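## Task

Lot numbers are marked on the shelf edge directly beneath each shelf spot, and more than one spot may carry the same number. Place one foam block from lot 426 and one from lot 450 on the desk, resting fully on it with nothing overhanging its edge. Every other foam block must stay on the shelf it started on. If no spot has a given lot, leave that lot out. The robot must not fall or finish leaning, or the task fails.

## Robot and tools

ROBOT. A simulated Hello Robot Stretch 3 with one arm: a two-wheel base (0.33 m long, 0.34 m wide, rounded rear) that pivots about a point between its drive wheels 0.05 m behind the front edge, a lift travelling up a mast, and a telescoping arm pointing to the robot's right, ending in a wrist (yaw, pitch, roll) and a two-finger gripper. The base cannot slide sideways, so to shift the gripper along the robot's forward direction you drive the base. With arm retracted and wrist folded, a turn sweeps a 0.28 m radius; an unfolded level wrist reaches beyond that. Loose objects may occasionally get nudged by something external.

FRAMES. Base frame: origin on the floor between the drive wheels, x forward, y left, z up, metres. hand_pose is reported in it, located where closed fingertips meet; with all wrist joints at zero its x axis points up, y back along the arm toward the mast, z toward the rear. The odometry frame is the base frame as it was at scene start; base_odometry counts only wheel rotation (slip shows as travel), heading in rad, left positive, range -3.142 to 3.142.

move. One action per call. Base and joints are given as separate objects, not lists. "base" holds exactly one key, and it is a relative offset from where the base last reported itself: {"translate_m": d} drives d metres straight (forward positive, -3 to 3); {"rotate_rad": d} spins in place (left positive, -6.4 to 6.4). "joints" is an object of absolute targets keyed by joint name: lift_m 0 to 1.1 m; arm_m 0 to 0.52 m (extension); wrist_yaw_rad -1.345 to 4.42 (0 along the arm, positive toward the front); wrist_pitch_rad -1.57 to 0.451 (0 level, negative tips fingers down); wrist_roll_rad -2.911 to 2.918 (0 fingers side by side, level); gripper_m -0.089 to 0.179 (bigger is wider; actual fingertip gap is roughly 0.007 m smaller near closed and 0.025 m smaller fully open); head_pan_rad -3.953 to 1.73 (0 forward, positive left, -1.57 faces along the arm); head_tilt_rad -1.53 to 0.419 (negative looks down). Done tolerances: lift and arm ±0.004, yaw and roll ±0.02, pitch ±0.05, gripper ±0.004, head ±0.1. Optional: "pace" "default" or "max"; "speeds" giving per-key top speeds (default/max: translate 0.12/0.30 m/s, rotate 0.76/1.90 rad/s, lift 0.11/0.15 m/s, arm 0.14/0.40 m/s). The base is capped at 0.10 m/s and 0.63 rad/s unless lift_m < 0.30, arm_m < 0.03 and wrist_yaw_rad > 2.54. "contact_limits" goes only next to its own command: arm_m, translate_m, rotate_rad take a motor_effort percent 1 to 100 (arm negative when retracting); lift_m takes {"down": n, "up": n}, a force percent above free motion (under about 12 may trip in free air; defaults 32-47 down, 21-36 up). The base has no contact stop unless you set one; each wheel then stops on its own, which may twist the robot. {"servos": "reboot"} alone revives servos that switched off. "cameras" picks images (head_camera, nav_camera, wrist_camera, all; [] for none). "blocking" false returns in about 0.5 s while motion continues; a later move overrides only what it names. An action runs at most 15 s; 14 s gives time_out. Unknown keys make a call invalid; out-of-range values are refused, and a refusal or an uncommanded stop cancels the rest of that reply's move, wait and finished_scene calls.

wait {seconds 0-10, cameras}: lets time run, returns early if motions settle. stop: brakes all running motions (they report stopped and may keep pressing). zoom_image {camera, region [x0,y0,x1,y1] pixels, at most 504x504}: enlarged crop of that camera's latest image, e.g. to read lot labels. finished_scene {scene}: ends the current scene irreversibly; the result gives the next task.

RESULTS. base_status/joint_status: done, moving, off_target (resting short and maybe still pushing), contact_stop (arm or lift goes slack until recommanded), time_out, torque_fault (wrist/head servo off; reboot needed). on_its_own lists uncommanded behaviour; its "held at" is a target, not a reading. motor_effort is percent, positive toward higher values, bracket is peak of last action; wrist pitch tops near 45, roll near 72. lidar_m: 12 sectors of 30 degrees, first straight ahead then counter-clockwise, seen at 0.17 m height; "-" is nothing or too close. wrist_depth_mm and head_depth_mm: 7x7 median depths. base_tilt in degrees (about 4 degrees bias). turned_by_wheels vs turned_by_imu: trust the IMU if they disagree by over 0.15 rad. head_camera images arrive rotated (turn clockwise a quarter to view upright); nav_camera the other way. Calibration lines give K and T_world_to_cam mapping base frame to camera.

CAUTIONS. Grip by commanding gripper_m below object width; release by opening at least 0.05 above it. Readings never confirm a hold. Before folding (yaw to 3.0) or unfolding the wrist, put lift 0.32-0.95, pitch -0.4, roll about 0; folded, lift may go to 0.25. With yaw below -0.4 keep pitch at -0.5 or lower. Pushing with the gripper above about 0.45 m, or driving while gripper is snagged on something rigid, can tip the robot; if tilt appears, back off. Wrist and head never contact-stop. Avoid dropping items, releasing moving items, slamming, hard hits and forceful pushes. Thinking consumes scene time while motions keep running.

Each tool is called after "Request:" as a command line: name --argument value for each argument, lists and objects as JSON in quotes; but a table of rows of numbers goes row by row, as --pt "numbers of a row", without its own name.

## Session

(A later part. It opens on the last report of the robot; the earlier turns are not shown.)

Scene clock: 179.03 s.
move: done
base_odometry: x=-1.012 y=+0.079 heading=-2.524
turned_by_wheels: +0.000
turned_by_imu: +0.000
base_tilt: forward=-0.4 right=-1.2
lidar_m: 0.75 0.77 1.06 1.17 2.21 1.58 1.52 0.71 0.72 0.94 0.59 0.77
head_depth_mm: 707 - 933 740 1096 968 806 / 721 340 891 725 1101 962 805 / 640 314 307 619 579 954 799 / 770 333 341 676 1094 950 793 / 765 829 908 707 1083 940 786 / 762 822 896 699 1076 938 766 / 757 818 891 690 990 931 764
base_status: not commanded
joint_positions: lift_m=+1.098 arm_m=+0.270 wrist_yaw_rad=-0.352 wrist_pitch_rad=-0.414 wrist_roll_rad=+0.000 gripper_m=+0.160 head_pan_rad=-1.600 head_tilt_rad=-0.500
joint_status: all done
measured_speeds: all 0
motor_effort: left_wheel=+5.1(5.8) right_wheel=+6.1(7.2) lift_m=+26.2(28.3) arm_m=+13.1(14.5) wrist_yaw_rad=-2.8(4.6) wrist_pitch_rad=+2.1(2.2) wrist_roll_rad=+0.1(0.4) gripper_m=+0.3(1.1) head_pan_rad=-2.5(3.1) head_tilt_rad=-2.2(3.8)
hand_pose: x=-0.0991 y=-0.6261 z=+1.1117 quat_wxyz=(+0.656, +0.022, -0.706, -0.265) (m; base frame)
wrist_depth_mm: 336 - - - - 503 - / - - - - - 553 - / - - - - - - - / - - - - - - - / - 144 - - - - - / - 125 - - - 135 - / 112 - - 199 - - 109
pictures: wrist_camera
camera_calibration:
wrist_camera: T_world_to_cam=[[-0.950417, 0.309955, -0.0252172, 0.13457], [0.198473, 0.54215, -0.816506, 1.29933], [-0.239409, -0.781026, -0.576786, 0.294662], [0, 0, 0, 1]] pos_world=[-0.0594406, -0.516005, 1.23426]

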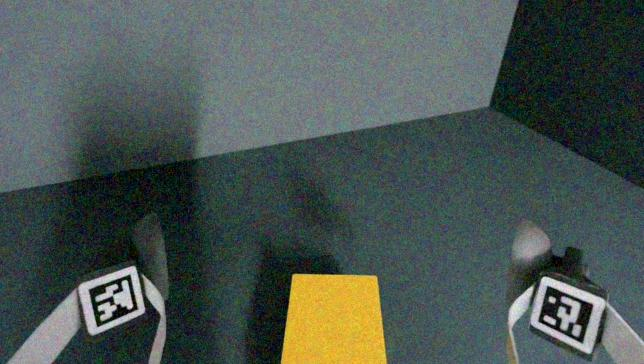

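Request:
move --joints '{"arm_m": 0.278, "lift_m": 1.02}' --contact_limits '{"lift_m": {"down": 14}}' --cameras '["wrist_camera"]'

Scene clock: 203.17 s.
move: done
base_odometry: x=-1.012 y=+0.079 heading=-2.524
turned_by_wheels: +0.000
turned_by_imu: +0.000
base_tilt: forward=-0.4 right=-1.3
lidar_m: 0.75 0.77 1.06 1.16 2.20 1.58 1.52 0.72 0.72 0.94 0.59 0.77
head_depth_mm: 790 850 893 652 1103 966 808 / 780 847 362 652 1101 958 802 / 776 832 353 347 578 952 795 / 771 840 379 384 1089 948 795 / 768 827 905 708 1086 941 790 / 764 822 899 699 1078 941 766 / 756 819 891 691 988 931 765
base_status: not commanded
joint_positions: lift_m=+1.020 arm_m=+0.278 wrist_yaw_rad=-0.352 wrist_pitch_rad=-0.414 wrist_roll_rad=+0.000 gripper_m=+0.160 head_pan_rad=-1.600 head_tilt_rad=-0.500
joint_status: all done
measured_speeds: all 0
motor_effort: left_wheel=+5.4(5.8) right_wheel=+6.4(7.2) lift_m=+24.6(27.6) arm_m=+11.5(14.2) wrist_yaw_rad=-2.6(4.4) wrist_pitch_rad=+2.1(2.1) wrist_roll_rad=-0.2(0.3) gripper_m=+0.7(1.0) head_pan_rad=-1.9(3.1) head_tilt_rad=-2.1(3.4)
contact_limits: lift_m down 14 (down: maximum 72; up: maximum 65)
hand_pose: x=-0.0991 y=-0.6341 z=+1.0337 quat_wxyz=(+0.656, +0.022, -0.706, -0.265) (m; base frame)
wrist_depth_mm: 333 - - - - 499 - / - - - - - - - / - - - - - - - / - - - - - - - / - 144 - 170 169 - - / - 125 - 145 148 135 - / 115 166 165 128 129 168 109
pictures: wrist_camera
camera_calibration:
wrist_camera: T_world_to_cam=[[-0.95038, 0.31007, -0.0251703, 0.135091], [0.198511, 0.542167, -0.816485, 1.23997], [-0.239521, -0.780968, -0.576817, 0.243483], [0, 0, 0, 1]] pos_world=[-0.0594405, -0.524005, 1.15626]

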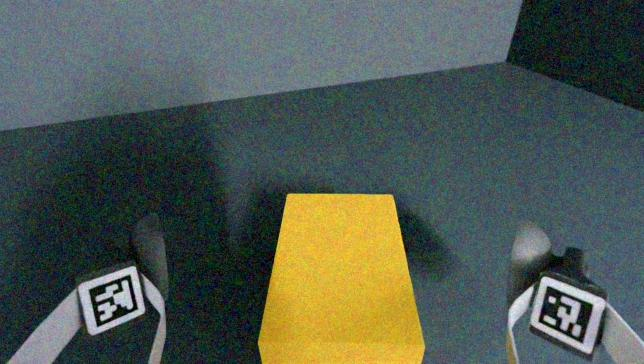

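Request:
move --joints '{"lift_m": 0.998}' --speeds '{"lift_m": 0.05}' --contact_limits '{"lift_m": {"down": 13}}' --cameras '["wrist_camera"]'

Request:
move --joints '{"gripper_m": 0.03}' --cameras '["wrist_camera"]'

Scene clock: 213.40 s.
move: done
base_odometry: x=-1.012 y=+0.079 heading=-2.524
turned_by_wheels: +0.000
turned_by_imu: +0.000
base_tilt: forward=-0.2 right=-1.2
lidar_m: 0.75 0.77 1.07 1.16 2.21 1.58 1.51 0.72 0.72 0.95 0.59 0.77
head_depth_mm: 786 851 907 - 1119 966 805 / 781 847 397 612 1114 958 804 / 778 840 368 354 578 948 795 / 771 835 878 389 1092 945 792 / 768 830 904 705 1081 943 786 / 763 824 895 699 1077 934 765 / 758 817 893 692 993 931 762
base_status: not commanded
joint_positions: lift_m=+0.998 arm_m=+0.278 wrist_yaw_rad=-0.352 wrist_pitch_rad=-0.414 wrist_roll_rad=+0.000 gripper_m=+0.160 head_pan_rad=-1.600 head_tilt_rad=-0.500
joint_status: all done
measured_speeds: all 0
motor_effort: left_wheel=+5.4(5.7) right_wheel=+6.2(6.9) lift_m=+24.5(27.5) arm_m=+8.7(10.1) wrist_yaw_rad=-2.7(4.4) wrist_pitch_rad=+2.1(2.1) wrist_roll_rad=-0.1(0.3) gripper_m=+0.3(0.8) head_pan_rad=-2.1(2.6) head_tilt_rad=-2.5(3.1)
contact_limits: lift_m down 13 (down: maximum 72; up: maximum 65)
hand_pose: x=-0.0991 y=-0.6341 z=+1.0117 quat_wxyz=(+0.656, +0.022, -0.706, -0.265) (m; base frame)
wrist_depth_mm: 332 - - - - 506 - / - - - - - - - / - - - - - - - / - - - 168 160 - - / - 144 - 139 138 - - / - 127 164 118 121 136 161 / 115 148 147 121 123 145 109
pictures: wrist_camera
camera_calibration:
wrist_camera: T_world_to_cam=[[-0.95038, 0.31007, -0.0251703, 0.134537], [0.198511, 0.542167, -0.816485, 1.22201], [-0.239521, -0.780968, -0.576817, 0.230793], [0, 0, 0, 1]] pos_world=[-0.0594405, -0.524005, 1.13426]

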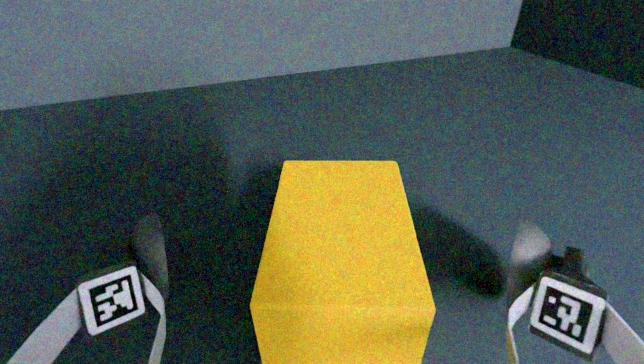

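Scene clock: 215.23 s.
move: done
base_odometry: x=-1.012 y=+0.079 heading=-2.524
turned_by_wheels: +0.000
turned_by_imu: +0.000
base_tilt: forward=-0.4 right=-1.4
lidar_m: 0.75 0.77 1.06 1.16 2.21 1.58 1.51 0.72 0.72 0.94 0.59 0.77
head_depth_mm: 788 853 906 - 1112 964 808 / 782 849 396 616 1111 961 803 / 775 841 368 354 579 953 797 / 770 834 872 389 1090 947 792 / 768 828 902 707 1083 947 791 / 765 823 894 698 1078 936 763 / 757 818 888 692 991 932 762
base_status: not commanded
joint_positions: lift_m=+0.998 arm_m=+0.278 wrist_yaw_rad=-0.353 wrist_pitch_rad=-0.414 wrist_roll_rad=+0.000 gripper_m=+0.031 head_pan_rad=-1.600 head_tilt_rad=-0.500
joint_status: all done
measured_speeds: all 0
motor_effort: left_wheel=+5.4(5.9) right_wheel=+6.2(7.2) lift_m=+26.7(27.1) arm_m=+6.9(9.2) wrist_yaw_rad=-2.9(4.0) wrist_pitch_rad=+2.1(2.2) wrist_roll_rad=-0.1(0.3) gripper_m=-20.3(92.4) head_pan_rad=-1.8(2.6) head_tilt_rad=-1.9(2.6)
contact_limits: lift_m down 13 (down: maximum 72; up: maximum 65)
hand_pose: x=-0.0993 y=-0.6340 z=+1.0117 quat_wxyz=(+0.656, +0.022, -0.706, -0.265) (m; base frame)
wrist_depth_mm: 332 - - - - 504 - / - - - - - - - / - - - - - - - / - - - 168 160 - - / - - 150 139 145 - - / - 123 126 118 125 161 165 / 152 144 131 124 127 123 148
pictures: wrist_camera
camera_calibration:
wrist_camera: T_world_to_cam=[[-0.950196, 0.310637, -0.0251415, 0.134718], [0.198805, 0.542032, -0.816503, 1.22199], [-0.240009, -0.780836, -0.576793, 0.230782], [0, 0, 0, 1]] pos_world=[-0.0595401, -0.524005, 1.13426]

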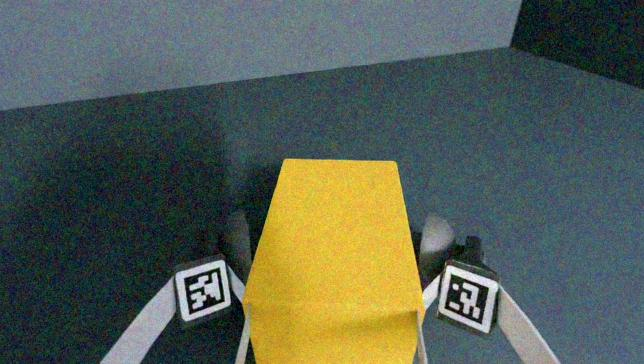

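Request:
move --joints '{"lift_m": 1.06}' --cameras '["wrist_camera"]'

Request:
move --joints '{"arm_m": 0.0}' --speeds '{"arm_m": 0.25}' --cameras '[]'

Request:
move --joints '{"lift_m": 0.9}' --pace "max" --cameras '[]'

Request:
move --joints '{"wrist_yaw_rad": 2.6}' --cameras '[]'

Request:
move --joints '{"lift_m": 0.285, "head_pan_rad": 0.4, "head_tilt_rad": -0.4}' --pace "max" --cameras '["nav_camera", "wrist_camera"]'

Scene clock: 225.73 s.
move: done
base_odometry: x=-1.012 y=+0.079 heading=-2.524
turned_by_wheels: +0.000
turned_by_imu: +0.000
base_tilt: forward=-0.4 right=-1.1
lidar_m: 0.75 0.77 1.06 1.16 2.20 1.59 1.52 0.72 0.72 0.94 0.59 0.77
head_depth_mm: 788 833 966 739 1100 964 805 / 783 817 907 690 1102 962 800 / 776 376 329 608 577 954 797 / 771 815 362 634 1091 949 793 / 767 830 901 705 1084 946 789 / 763 824 897 701 1080 937 766 / 757 819 889 693 991 934 762
base_status: not commanded
joint_positions: lift_m=+1.060 arm_m=+0.278 wrist_yaw_rad=-0.353 wrist_pitch_rad=-0.415 wrist_roll_rad=+0.000 gripper_m=+0.033 head_pan_rad=-1.600 head_tilt_rad=-0.500
joint_status: all done
measured_speeds: all 0
motor_effort: left_wheel=+5.5(5.8) right_wheel=+6.1(7.0) lift_m=+29.3(32.4) arm_m=+3.8(5.3) wrist_yaw_rad=-2.0(4.1) wrist_pitch_rad=+2.1(2.3) wrist_roll_rad=+0.2(0.3) gripper_m=-8.6(8.9) head_pan_rad=-1.9(2.2) head_tilt_rad=-2.0(2.1)
hand_pose: x=-0.0992 y=-0.6339 z=+1.0734 quat_wxyz=(+0.656, +0.022, -0.706, -0.265) (m; base frame)
wrist_depth_mm: 332 - - - - 502 - / - - - - - - - / - - - - - - - / - - - 175 - - - / - - 149 141 146 - - / - - 127 118 125 - - / - - 125 122 119 104 -
pictures: wrist_camera
camera_calibration:
wrist_camera: T_world_to_cam=[[-0.950162, 0.310731, -0.0252512, 0.136456], [0.199208, 0.542845, -0.815865, 1.27222], [-0.239807, -0.780234, -0.577691, 0.267887], [0, 0, 0, 1]] pos_world=[-0.0595407, -0.524007, 1.19616]

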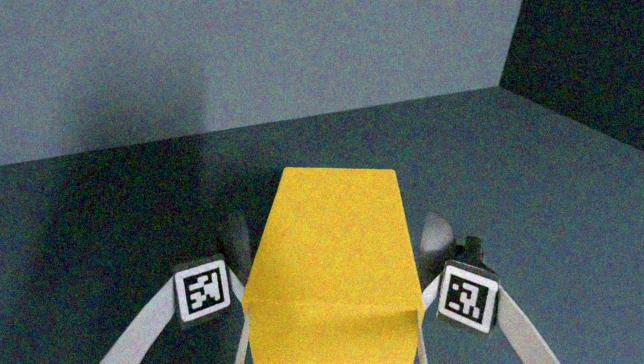

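Scene clock: 228.83 s.
move: done
base_odometry: x=-1.012 y=+0.079 heading=-2.524
turned_by_wheels: +0.000
turned_by_imu: +0.000
base_tilt: forward=-0.4 right=-1.2
lidar_m: 0.75 0.77 1.06 1.16 2.20 1.58 1.52 0.72 0.72 0.94 0.59 0.77
head_depth_mm: 787 845 - - - - - / 780 845 907 - - - - / 776 842 904 - - - - / 773 835 911 763 1109 - - / 767 830 902 706 1083 943 789 / 761 822 897 701 1083 937 767 / 759 819 892 692 992 930 763
base_status: not commanded
joint_positions: lift_m=+1.060 arm_m=+0.001 wrist_yaw_rad=-0.353 wrist_pitch_rad=-0.415 wrist_roll_rad=+0.000 gripper_m=+0.033 head_pan_rad=-1.600 head_tilt_rad=-0.500
joint_status: all done
measured_speeds: all 0
motor_effort: left_wheel=+5.2(5.9) right_wheel=+6.4(7.2) lift_m=+25.2(29.9) arm_m=-12.3(13.7) wrist_yaw_rad=-1.9(3.5) wrist_pitch_rad=+2.2(2.4) wrist_roll_rad=-0.2(0.3) gripper_m=-8.4(9.1) head_pan_rad=-2.0(2.4) head_tilt_rad=-0.9(2.4)
hand_pose: x=-0.0992 y=-0.3564 z=+1.0734 quat_wxyz=(+0.656, +0.022, -0.706, -0.265) (m; base frame)
wrist_depth_mm: - - - - 736 - - / - - - - - - - / - - - - - - - / - - - 174 - - - / - - 148 141 146 - - / - - 127 118 125 - - / - - 124 122 118 118 -
pictures: none
No camera images: "cameras" was empty.

Scene clock: 230.70 s.
move: done
base_odometry: x=-1.012 y=+0.079 heading=-2.524
turned_by_wheels: +0.000
turned_by_imu: +0.000
base_tilt: forward=-0.4 right=-1.2
lidar_m: 0.75 0.77 1.06 1.16 2.21 1.59 1.52 0.72 0.72 0.94 0.59 0.77
head_depth_mm: 785 852 933 740 1103 965 - / 780 847 923 733 1112 961 - / 776 837 916 723 580 984 - / 773 833 908 715 1087 947 773 / 766 827 903 706 1082 942 791 / 764 823 898 699 1079 935 766 / 757 816 890 691 989 932 762
base_status: not commanded
joint_positions: lift_m=+0.900 arm_m=+0.001 wrist_yaw_rad=-0.353 wrist_pitch_rad=-0.416 wrist_roll_rad=+0.000 gripper_m=+0.033 head_pan_rad=-1.600 head_tilt_rad=-0.500
joint_status: all done
measured_speeds: all 0
motor_effort: left_wheel=+5.5(5.7) right_wheel=+6.2(6.9) lift_m=+26.9(27.4) arm_m=-10.4(12.9) wrist_yaw_rad=-2.7(3.6) wrist_pitch_rad=+2.4(2.5) wrist_roll_rad=-0.3(0.3) gripper_m=-8.3(9.0) head_pan_rad=-1.8(2.1) head_tilt_rad=-0.4(2.0)
hand_pose: x=-0.0992 y=-0.3563 z=+0.9132 quat_wxyz=(+0.656, +0.023, -0.706, -0.265) (m; base frame)
wrist_depth_mm: - - 229 243 - - - / - - 239 - 821 - - / - - - - - - - / - - - 175 789 - - / - - 149 142 151 628 - / - - 127 118 124 602 - / - - 125 122 121 113 -
pictures: none
No camera images: "cameras" was empty.

Scene clock: 233.20 s.
move: done
base_odometry: x=-1.012 y=+0.079 heading=-2.524
turned_by_wheels: +0.000
turned_by_imu: +0.000
base_tilt: forward=-0.3 right=-1.4
lidar_m: 0.75 0.77 1.06 1.17 2.21 1.58 1.52 0.71 0.72 0.94 0.59 0.77
head_depth_mm: 788 849 931 740 1106 970 - / 781 848 924 732 1106 962 - / 779 842 920 721 581 954 799 / 771 836 907 714 1092 947 816 / 766 832 903 707 1086 944 - / 764 822 898 701 1076 938 786 / 760 819 890 694 993 933 763
base_status: not commanded
joint_positions: lift_m=+0.900 arm_m=+0.001 wrist_yaw_rad=+2.597 wrist_pitch_rad=-0.416 wrist_roll_rad=+0.000 gripper_m=+0.033 head_pan_rad=-1.600 head_tilt_rad=-0.500
joint_status: all done
measured_speeds: all 0
motor_effort: left_wheel=+5.1(5.8) right_wheel=+6.0(7.2) lift_m=+29.3(30.1) arm_m=-7.9(10.9) wrist_yaw_rad=+2.6(5.1) wrist_pitch_rad=+2.4(2.6) wrist_roll_rad=+0.3(0.3) gripper_m=-7.9(9.0) head_pan_rad=-1.7(2.1) head_tilt_rad=-0.5(1.8)
hand_pose: x=+0.0951 y=+0.0466 z=+0.9132 quat_wxyz=(+0.327, +0.705, -0.045, +0.627) (m; base frame)
wrist_depth_mm: - - - - - - - / - - - - - - - / - - - - - - - / - - - 175 - - - / - - 150 141 150 - - / - - 127 118 125 - - / 202 - 127 122 121 118 -
pictures: none
No camera images: "cameras" was empty.

Scene clock: 238.10 s.
move: done
base_odometry: x=-1.012 y=+0.079 heading=-2.524
turned_by_wheels: +0.000
turned_by_imu: +0.000
base_tilt: forward=-0.2 right=-1.3
lidar_m: 0.75 0.77 1.06 1.17 2.21 1.59 1.52 0.72 0.72 0.94 0.59 0.77
head_depth_mm: 588 620 655 695 741 795 854 / 608 643 682 726 775 833 898 / 630 666 711 757 810 875 950 / 652 695 739 792 854 924 1003 / 681 724 773 830 898 976 1068 / 707 756 813 874 944 1034 1139 / 738 790 841 910 993 1101 1231
base_status: not commanded
joint_positions: lift_m=+0.285 arm_m=+0.001 wrist_yaw_rad=+2.597 wrist_pitch_rad=-0.416 wrist_roll_rad=+0.000 gripper_m=+0.033 head_pan_rad=+0.400 head_tilt_rad=-0.400
joint_status: all done
measured_speeds: all 0
motor_effort: left_wheel=+5.2(5.7) right_wheel=+5.8(7.4) lift_m=+26.8(27.3) arm_m=-3.3(8.2) wrist_yaw_rad=+2.1(3.4) wrist_pitch_rad=+2.4(2.7) wrist_roll_rad=-0.1(0.3) gripper_m=-8.2(9.1) head_pan_rad=-3.1(6.3) head_tilt_rad=+4.6(6.6)
hand_pose: x=+0.0951 y=+0.0466 z=+0.2981 quat_wxyz=(+0.327, +0.705, -0.045, +0.627) (m; base frame)
wrist_depth_mm: - - - - - - - / - - - - - - - / 945 932 900 904 903 - - / 727 731 729 176 715 704 673 / 610 606 150 141 151 591 582 / 499 516 127 118 125 496 498 / 204 262 127 122 122 124 436
pictures: nav_camera (sideways), wrist_camera
camera_calibration:
nav_camera: T_world_to_cam=[[0.329401, 0.15786, 0.9309, -1.17046], [0.403928, -0.91471, 0.0121838, 0.0318443], [0.853427, 0.372003, -0.36507, 0.423198], [0, 0, 0, 1]] pos_world=[0.0115183, 0.0564658, 1.24369]
wrist_camera: T_world_to_cam=[[0.873618, -0.485958, -0.0252192, -0.0463321], [-0.2995, -0.496125, -0.81496, 0.327034], [0.383525, 0.719517, -0.578968, 0.268777], [0, 0, 0, 1]] pos_world=[0.0353407, -0.0536553, 0.420964]

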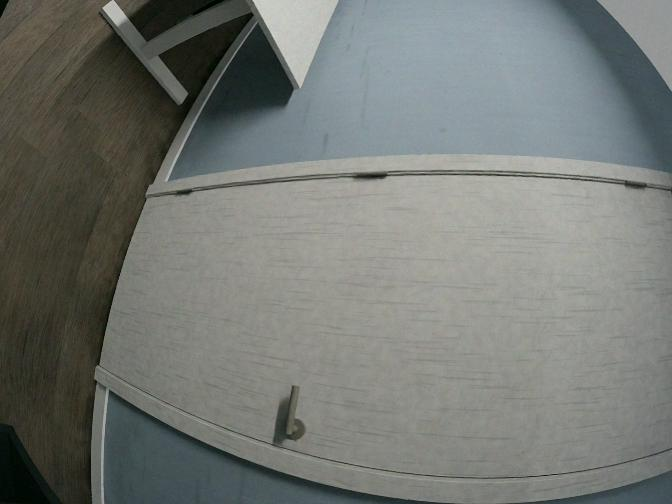

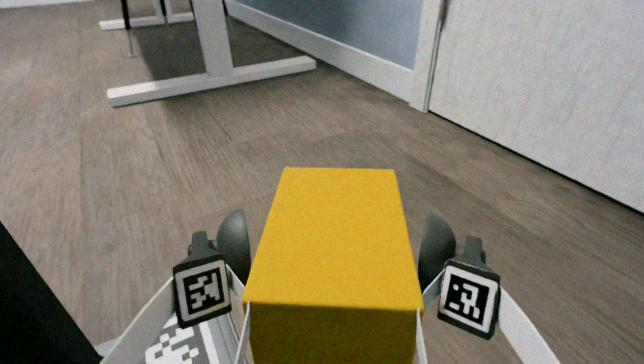

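Request:
move --base '{"translate_m": -0.56}' --pace "max" --cameras '[]'

Request:
move --base '{"rotate_rad": 1.60}' --joints '{"head_pan_rad": -1.3, "head_tilt_rad": -0.5}' --pace "max" --cameras '["nav_camera"]'

Request:
move --base '{"translate_m": 1.37}' --joints '{"head_pan_rad": -1.57, "head_tilt_rad": -0.6}' --pace "max" --cameras '[]'

Request:
move --joints '{"lift_m": 0.87}' --pace "max" --cameras '["head_camera"]'

Scene clock: 267.57 s.
move: done
base_odometry: x=-0.555 y=+0.403 heading=-2.524
turned_by_wheels: +0.000
turned_by_imu: +0.000
base_tilt: forward=-0.3 right=-1.2
lidar_m: 1.30 1.34 1.40 3.74 1.40 1.01 0.96 0.99 1.00 0.51 0.99 1.01
head_depth_mm: 1051 1104 1162 1237 1321 1411 1442 / 1084 1150 1211 1294 1375 1491 1415 / 1126 1191 1263 1345 1451 1561 1420 / 1169 1243 1321 1412 1513 1618 1405 / 1214 1299 1381 1489 1601 1706 1403 / 1286 1373 1474 1577 1718 1751 1390 / 1339 1438 1541 1641 1821 1750 1397
base_status: done
joint_positions: lift_m=+0.285 arm_m=+0.001 wrist_yaw_rad=+2.597 wrist_pitch_rad=-0.416 wrist_roll_rad=+0.000 gripper_m=+0.033 head_pan_rad=+0.400 head_tilt_rad=-0.399
joint_status: not commanded
measured_speeds: all 0
motor_effort: left_wheel=-1.5(11.5) right_wheel=-6.9(15.4) lift_m=+28.6(29.6) arm_m=+3.3(3.4) wrist_yaw_rad=+2.1(3.1) wrist_pitch_rad=+2.5(2.7) wrist_roll_rad=+0.3(0.3) gripper_m=-8.7(9.0) head_pan_rad=-2.1(3.4) head_tilt_rad=+2.6(5.0)
hand_pose: x=+0.0950 y=+0.0466 z=+0.2981 quat_wxyz=(+0.327, +0.705, -0.045, +0.627) (m; base frame)
wrist_depth_mm: - - - - - - - / - - - - - - - / 950 927 908 892 901 886 881 / 738 739 724 176 714 703 698 / 609 610 150 142 151 585 589 / 501 513 127 118 125 502 498 / 204 264 128 123 122 124 435
pictures: none
No camera images: "cameras" was empty.

Scene clock: 269.70 s.
move: done
base_odometry: x=-0.555 y=+0.403 heading=-0.925
turned_by_wheels: +1.600
turned_by_imu: +1.568
base_tilt: forward=-0.2 right=-1.3
lidar_m: 3.74 1.39 1.00 0.96 0.99 1.00 0.51 0.99 1.01 1.31 1.35 1.40
head_depth_mm: 1042 1112 1201 1299 1432 1550 1331 / 1058 1139 1234 1340 1474 1567 1318 / 1087 1167 1269 1382 1519 1607 1314 / 1110 1197 1309 1425 1571 1594 1310 / 1139 1226 1344 1472 1631 1592 1288 / 1166 1267 1378 1539 1688 1587 1289 / 1221 1315 1440 1593 1779 1577 1287
base_status: done
joint_positions: lift_m=+0.285 arm_m=+0.001 wrist_yaw_rad=+2.597 wrist_pitch_rad=-0.416 wrist_roll_rad=+0.000 gripper_m=+0.033 head_pan_rad=-1.308 head_tilt_rad=-0.500
joint_status: all done
measured_speeds: translate_m=+0.000 rotate_rad=+0.000 lift_m=+0.000 arm_m=+0.000 wrist_yaw_rad=+0.000 wrist_pitch_rad=+0.000 wrist_roll_rad=+0.000 head_pan_rad=+0.024 head_tilt_rad=+0.000
motor_effort: left_wheel=-5.3(14.9) right_wheel=+7.1(14.4) lift_m=+25.6(30.1) arm_m=-5.6(5.6) wrist_yaw_rad=+1.5(2.9) wrist_pitch_rad=+2.5(2.6) wrist_roll_rad=+0.0(0.3) gripper_m=-8.2(9.1) head_pan_rad=+3.0(6.2) head_tilt_rad=-4.8(6.0)
hand_pose: x=+0.0950 y=+0.0466 z=+0.2981 quat_wxyz=(+0.327, +0.705, -0.045, +0.627) (m; base frame)
wrist_depth_mm: - - - - - - - / - - - - - - - / - 878 932 912 896 903 884 / 730 723 729 176 707 709 701 / 599 596 149 142 151 585 589 / 505 512 127 118 125 507 500 / 204 263 127 122 122 123 436
pictures: nav_camera (sideways)
camera_calibration:
nav_camera: T_world_to_cam=[[0.134754, -0.435969, 0.889816, -1.11568], [-0.961208, -0.275622, 0.0105238, 0.0423598], [0.240665, -0.856717, -0.456198, 0.545493], [0, 0, 0, 1]] pos_world=[0.059778, -0.00739307, 1.24116]

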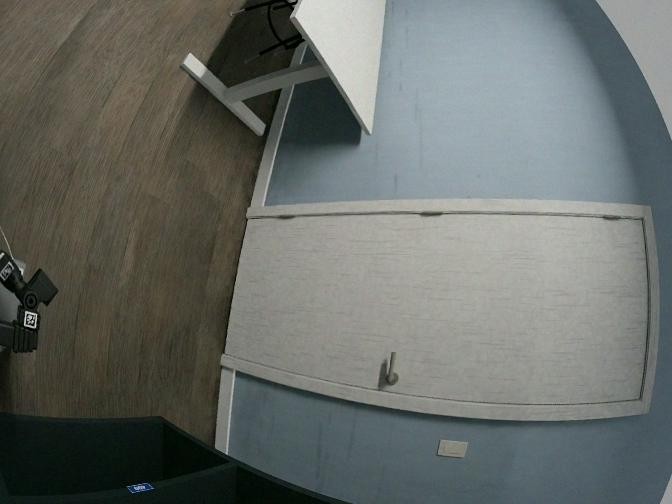

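Scene clock: 275.67 s.
move: done
base_odometry: x=+0.270 y=-0.691 heading=-0.925
turned_by_wheels: +0.000
turned_by_imu: +0.002
base_tilt: forward=-0.3 right=-1.2
lidar_m: 2.41 1.41 1.02 0.98 1.01 1.38 1.87 1.85 0.85 0.85 0.71 1.31
head_depth_mm: 1077 1178 1311 1457 841 735 1246 / 1077 1178 1316 1119 837 729 1245 / 1069 1178 1308 1117 830 723 1226 / 1065 1177 1304 1102 823 1357 1225 / 1068 1165 1299 1087 815 1347 1216 / 1064 1168 1305 1078 812 1339 1212 / 1064 1171 1297 1072 805 1019 1189
base_status: done
joint_positions: lift_m=+0.285 arm_m=+0.001 wrist_yaw_rad=+2.598 wrist_pitch_rad=-0.416 wrist_roll_rad=+0.000 gripper_m=+0.033 head_pan_rad=-1.570 head_tilt_rad=-0.600
joint_status: all done
measured_speeds: all 0
motor_effort: left_wheel=-0.9(9.6) right_wheel=+9.4(17.3) lift_m=+26.6(27.7) arm_m=-8.3(12.7) wrist_yaw_rad=+1.0(3.6) wrist_pitch_rad=+2.4(2.6) wrist_roll_rad=-0.2(0.3) gripper_m=-8.1(9.1) head_pan_rad=+3.0(4.6) head_tilt_rad=+3.9(6.8)
hand_pose: x=+0.0950 y=+0.0466 z=+0.2981 quat_wxyz=(+0.327, +0.705, -0.045, +0.627) (m; base frame)
wrist_depth_mm: - - - - - - - / - - - - - - - / 853 885 914 912 904 903 892 / 729 719 732 176 714 693 703 / 609 612 150 141 151 593 583 / 497 512 127 119 125 497 493 / 203 263 128 122 122 124 436
pictures: none
No camera images: "cameras" was empty.

Scene clock: 280.37 s.
move: done
base_odometry: x=+0.270 y=-0.691 heading=-0.925
turned_by_wheels: +0.000
turned_by_imu: +0.000
base_tilt: forward=-0.4 right=-1.2
lidar_m: 2.40 1.42 1.02 0.98 1.01 1.37 1.86 1.85 0.85 0.84 0.71 1.31
head_depth_mm: 1074 1180 1310 1452 840 734 - / 1076 1181 1313 1122 838 726 - / 1078 1185 1308 1111 831 724 1298 / 1069 1175 1301 1102 820 1355 - / 1064 1171 1298 1090 818 716 - / 1064 1172 1298 1083 813 1344 1244 / 1064 1169 1296 1068 805 1017 1187
base_status: not commanded
joint_positions: lift_m=+0.870 arm_m=+0.001 wrist_yaw_rad=+2.598 wrist_pitch_rad=-0.416 wrist_roll_rad=+0.000 gripper_m=+0.033 head_pan_rad=-1.570 head_tilt_rad=-0.600
joint_status: all done
measured_speeds: all 0
motor_effort: left_wheel=-1.2(1.4) right_wheel=+8.8(10.1) lift_m=+27.6(32.9) arm_m=-2.6(7.9) wrist_yaw_rad=+1.6(3.0) wrist_pitch_rad=+2.4(2.6) wrist_roll_rad=+0.0(0.3) gripper_m=-8.3(9.0) head_pan_rad=+3.5(4.0) head_tilt_rad=+3.8(4.8)
hand_pose: x=+0.0950 y=+0.0466 z=+0.8830 quat_wxyz=(+0.327, +0.705, -0.045, +0.627) (m; base frame)
wrist_depth_mm: - - - - - - - / - - - - - - - / - - - - - - - / - - - 175 - - - / - - 150 141 150 - - / - - 127 118 125 - - / 202 - 126 122 121 124 -
pictures: head_camera (sideways)
camera_calibration:
head_camera: T_world_to_cam=[[-0.0467501, 0.519968, -0.852906, 1.12543], [0.997499, -0.0210139, -0.0674867, 0.0813543], [-0.0530138, -0.853927, -0.517685, 0.629597], [0, 0, 0, 1]] pos_world=[0.0048405, -0.0458489, 1.29131]

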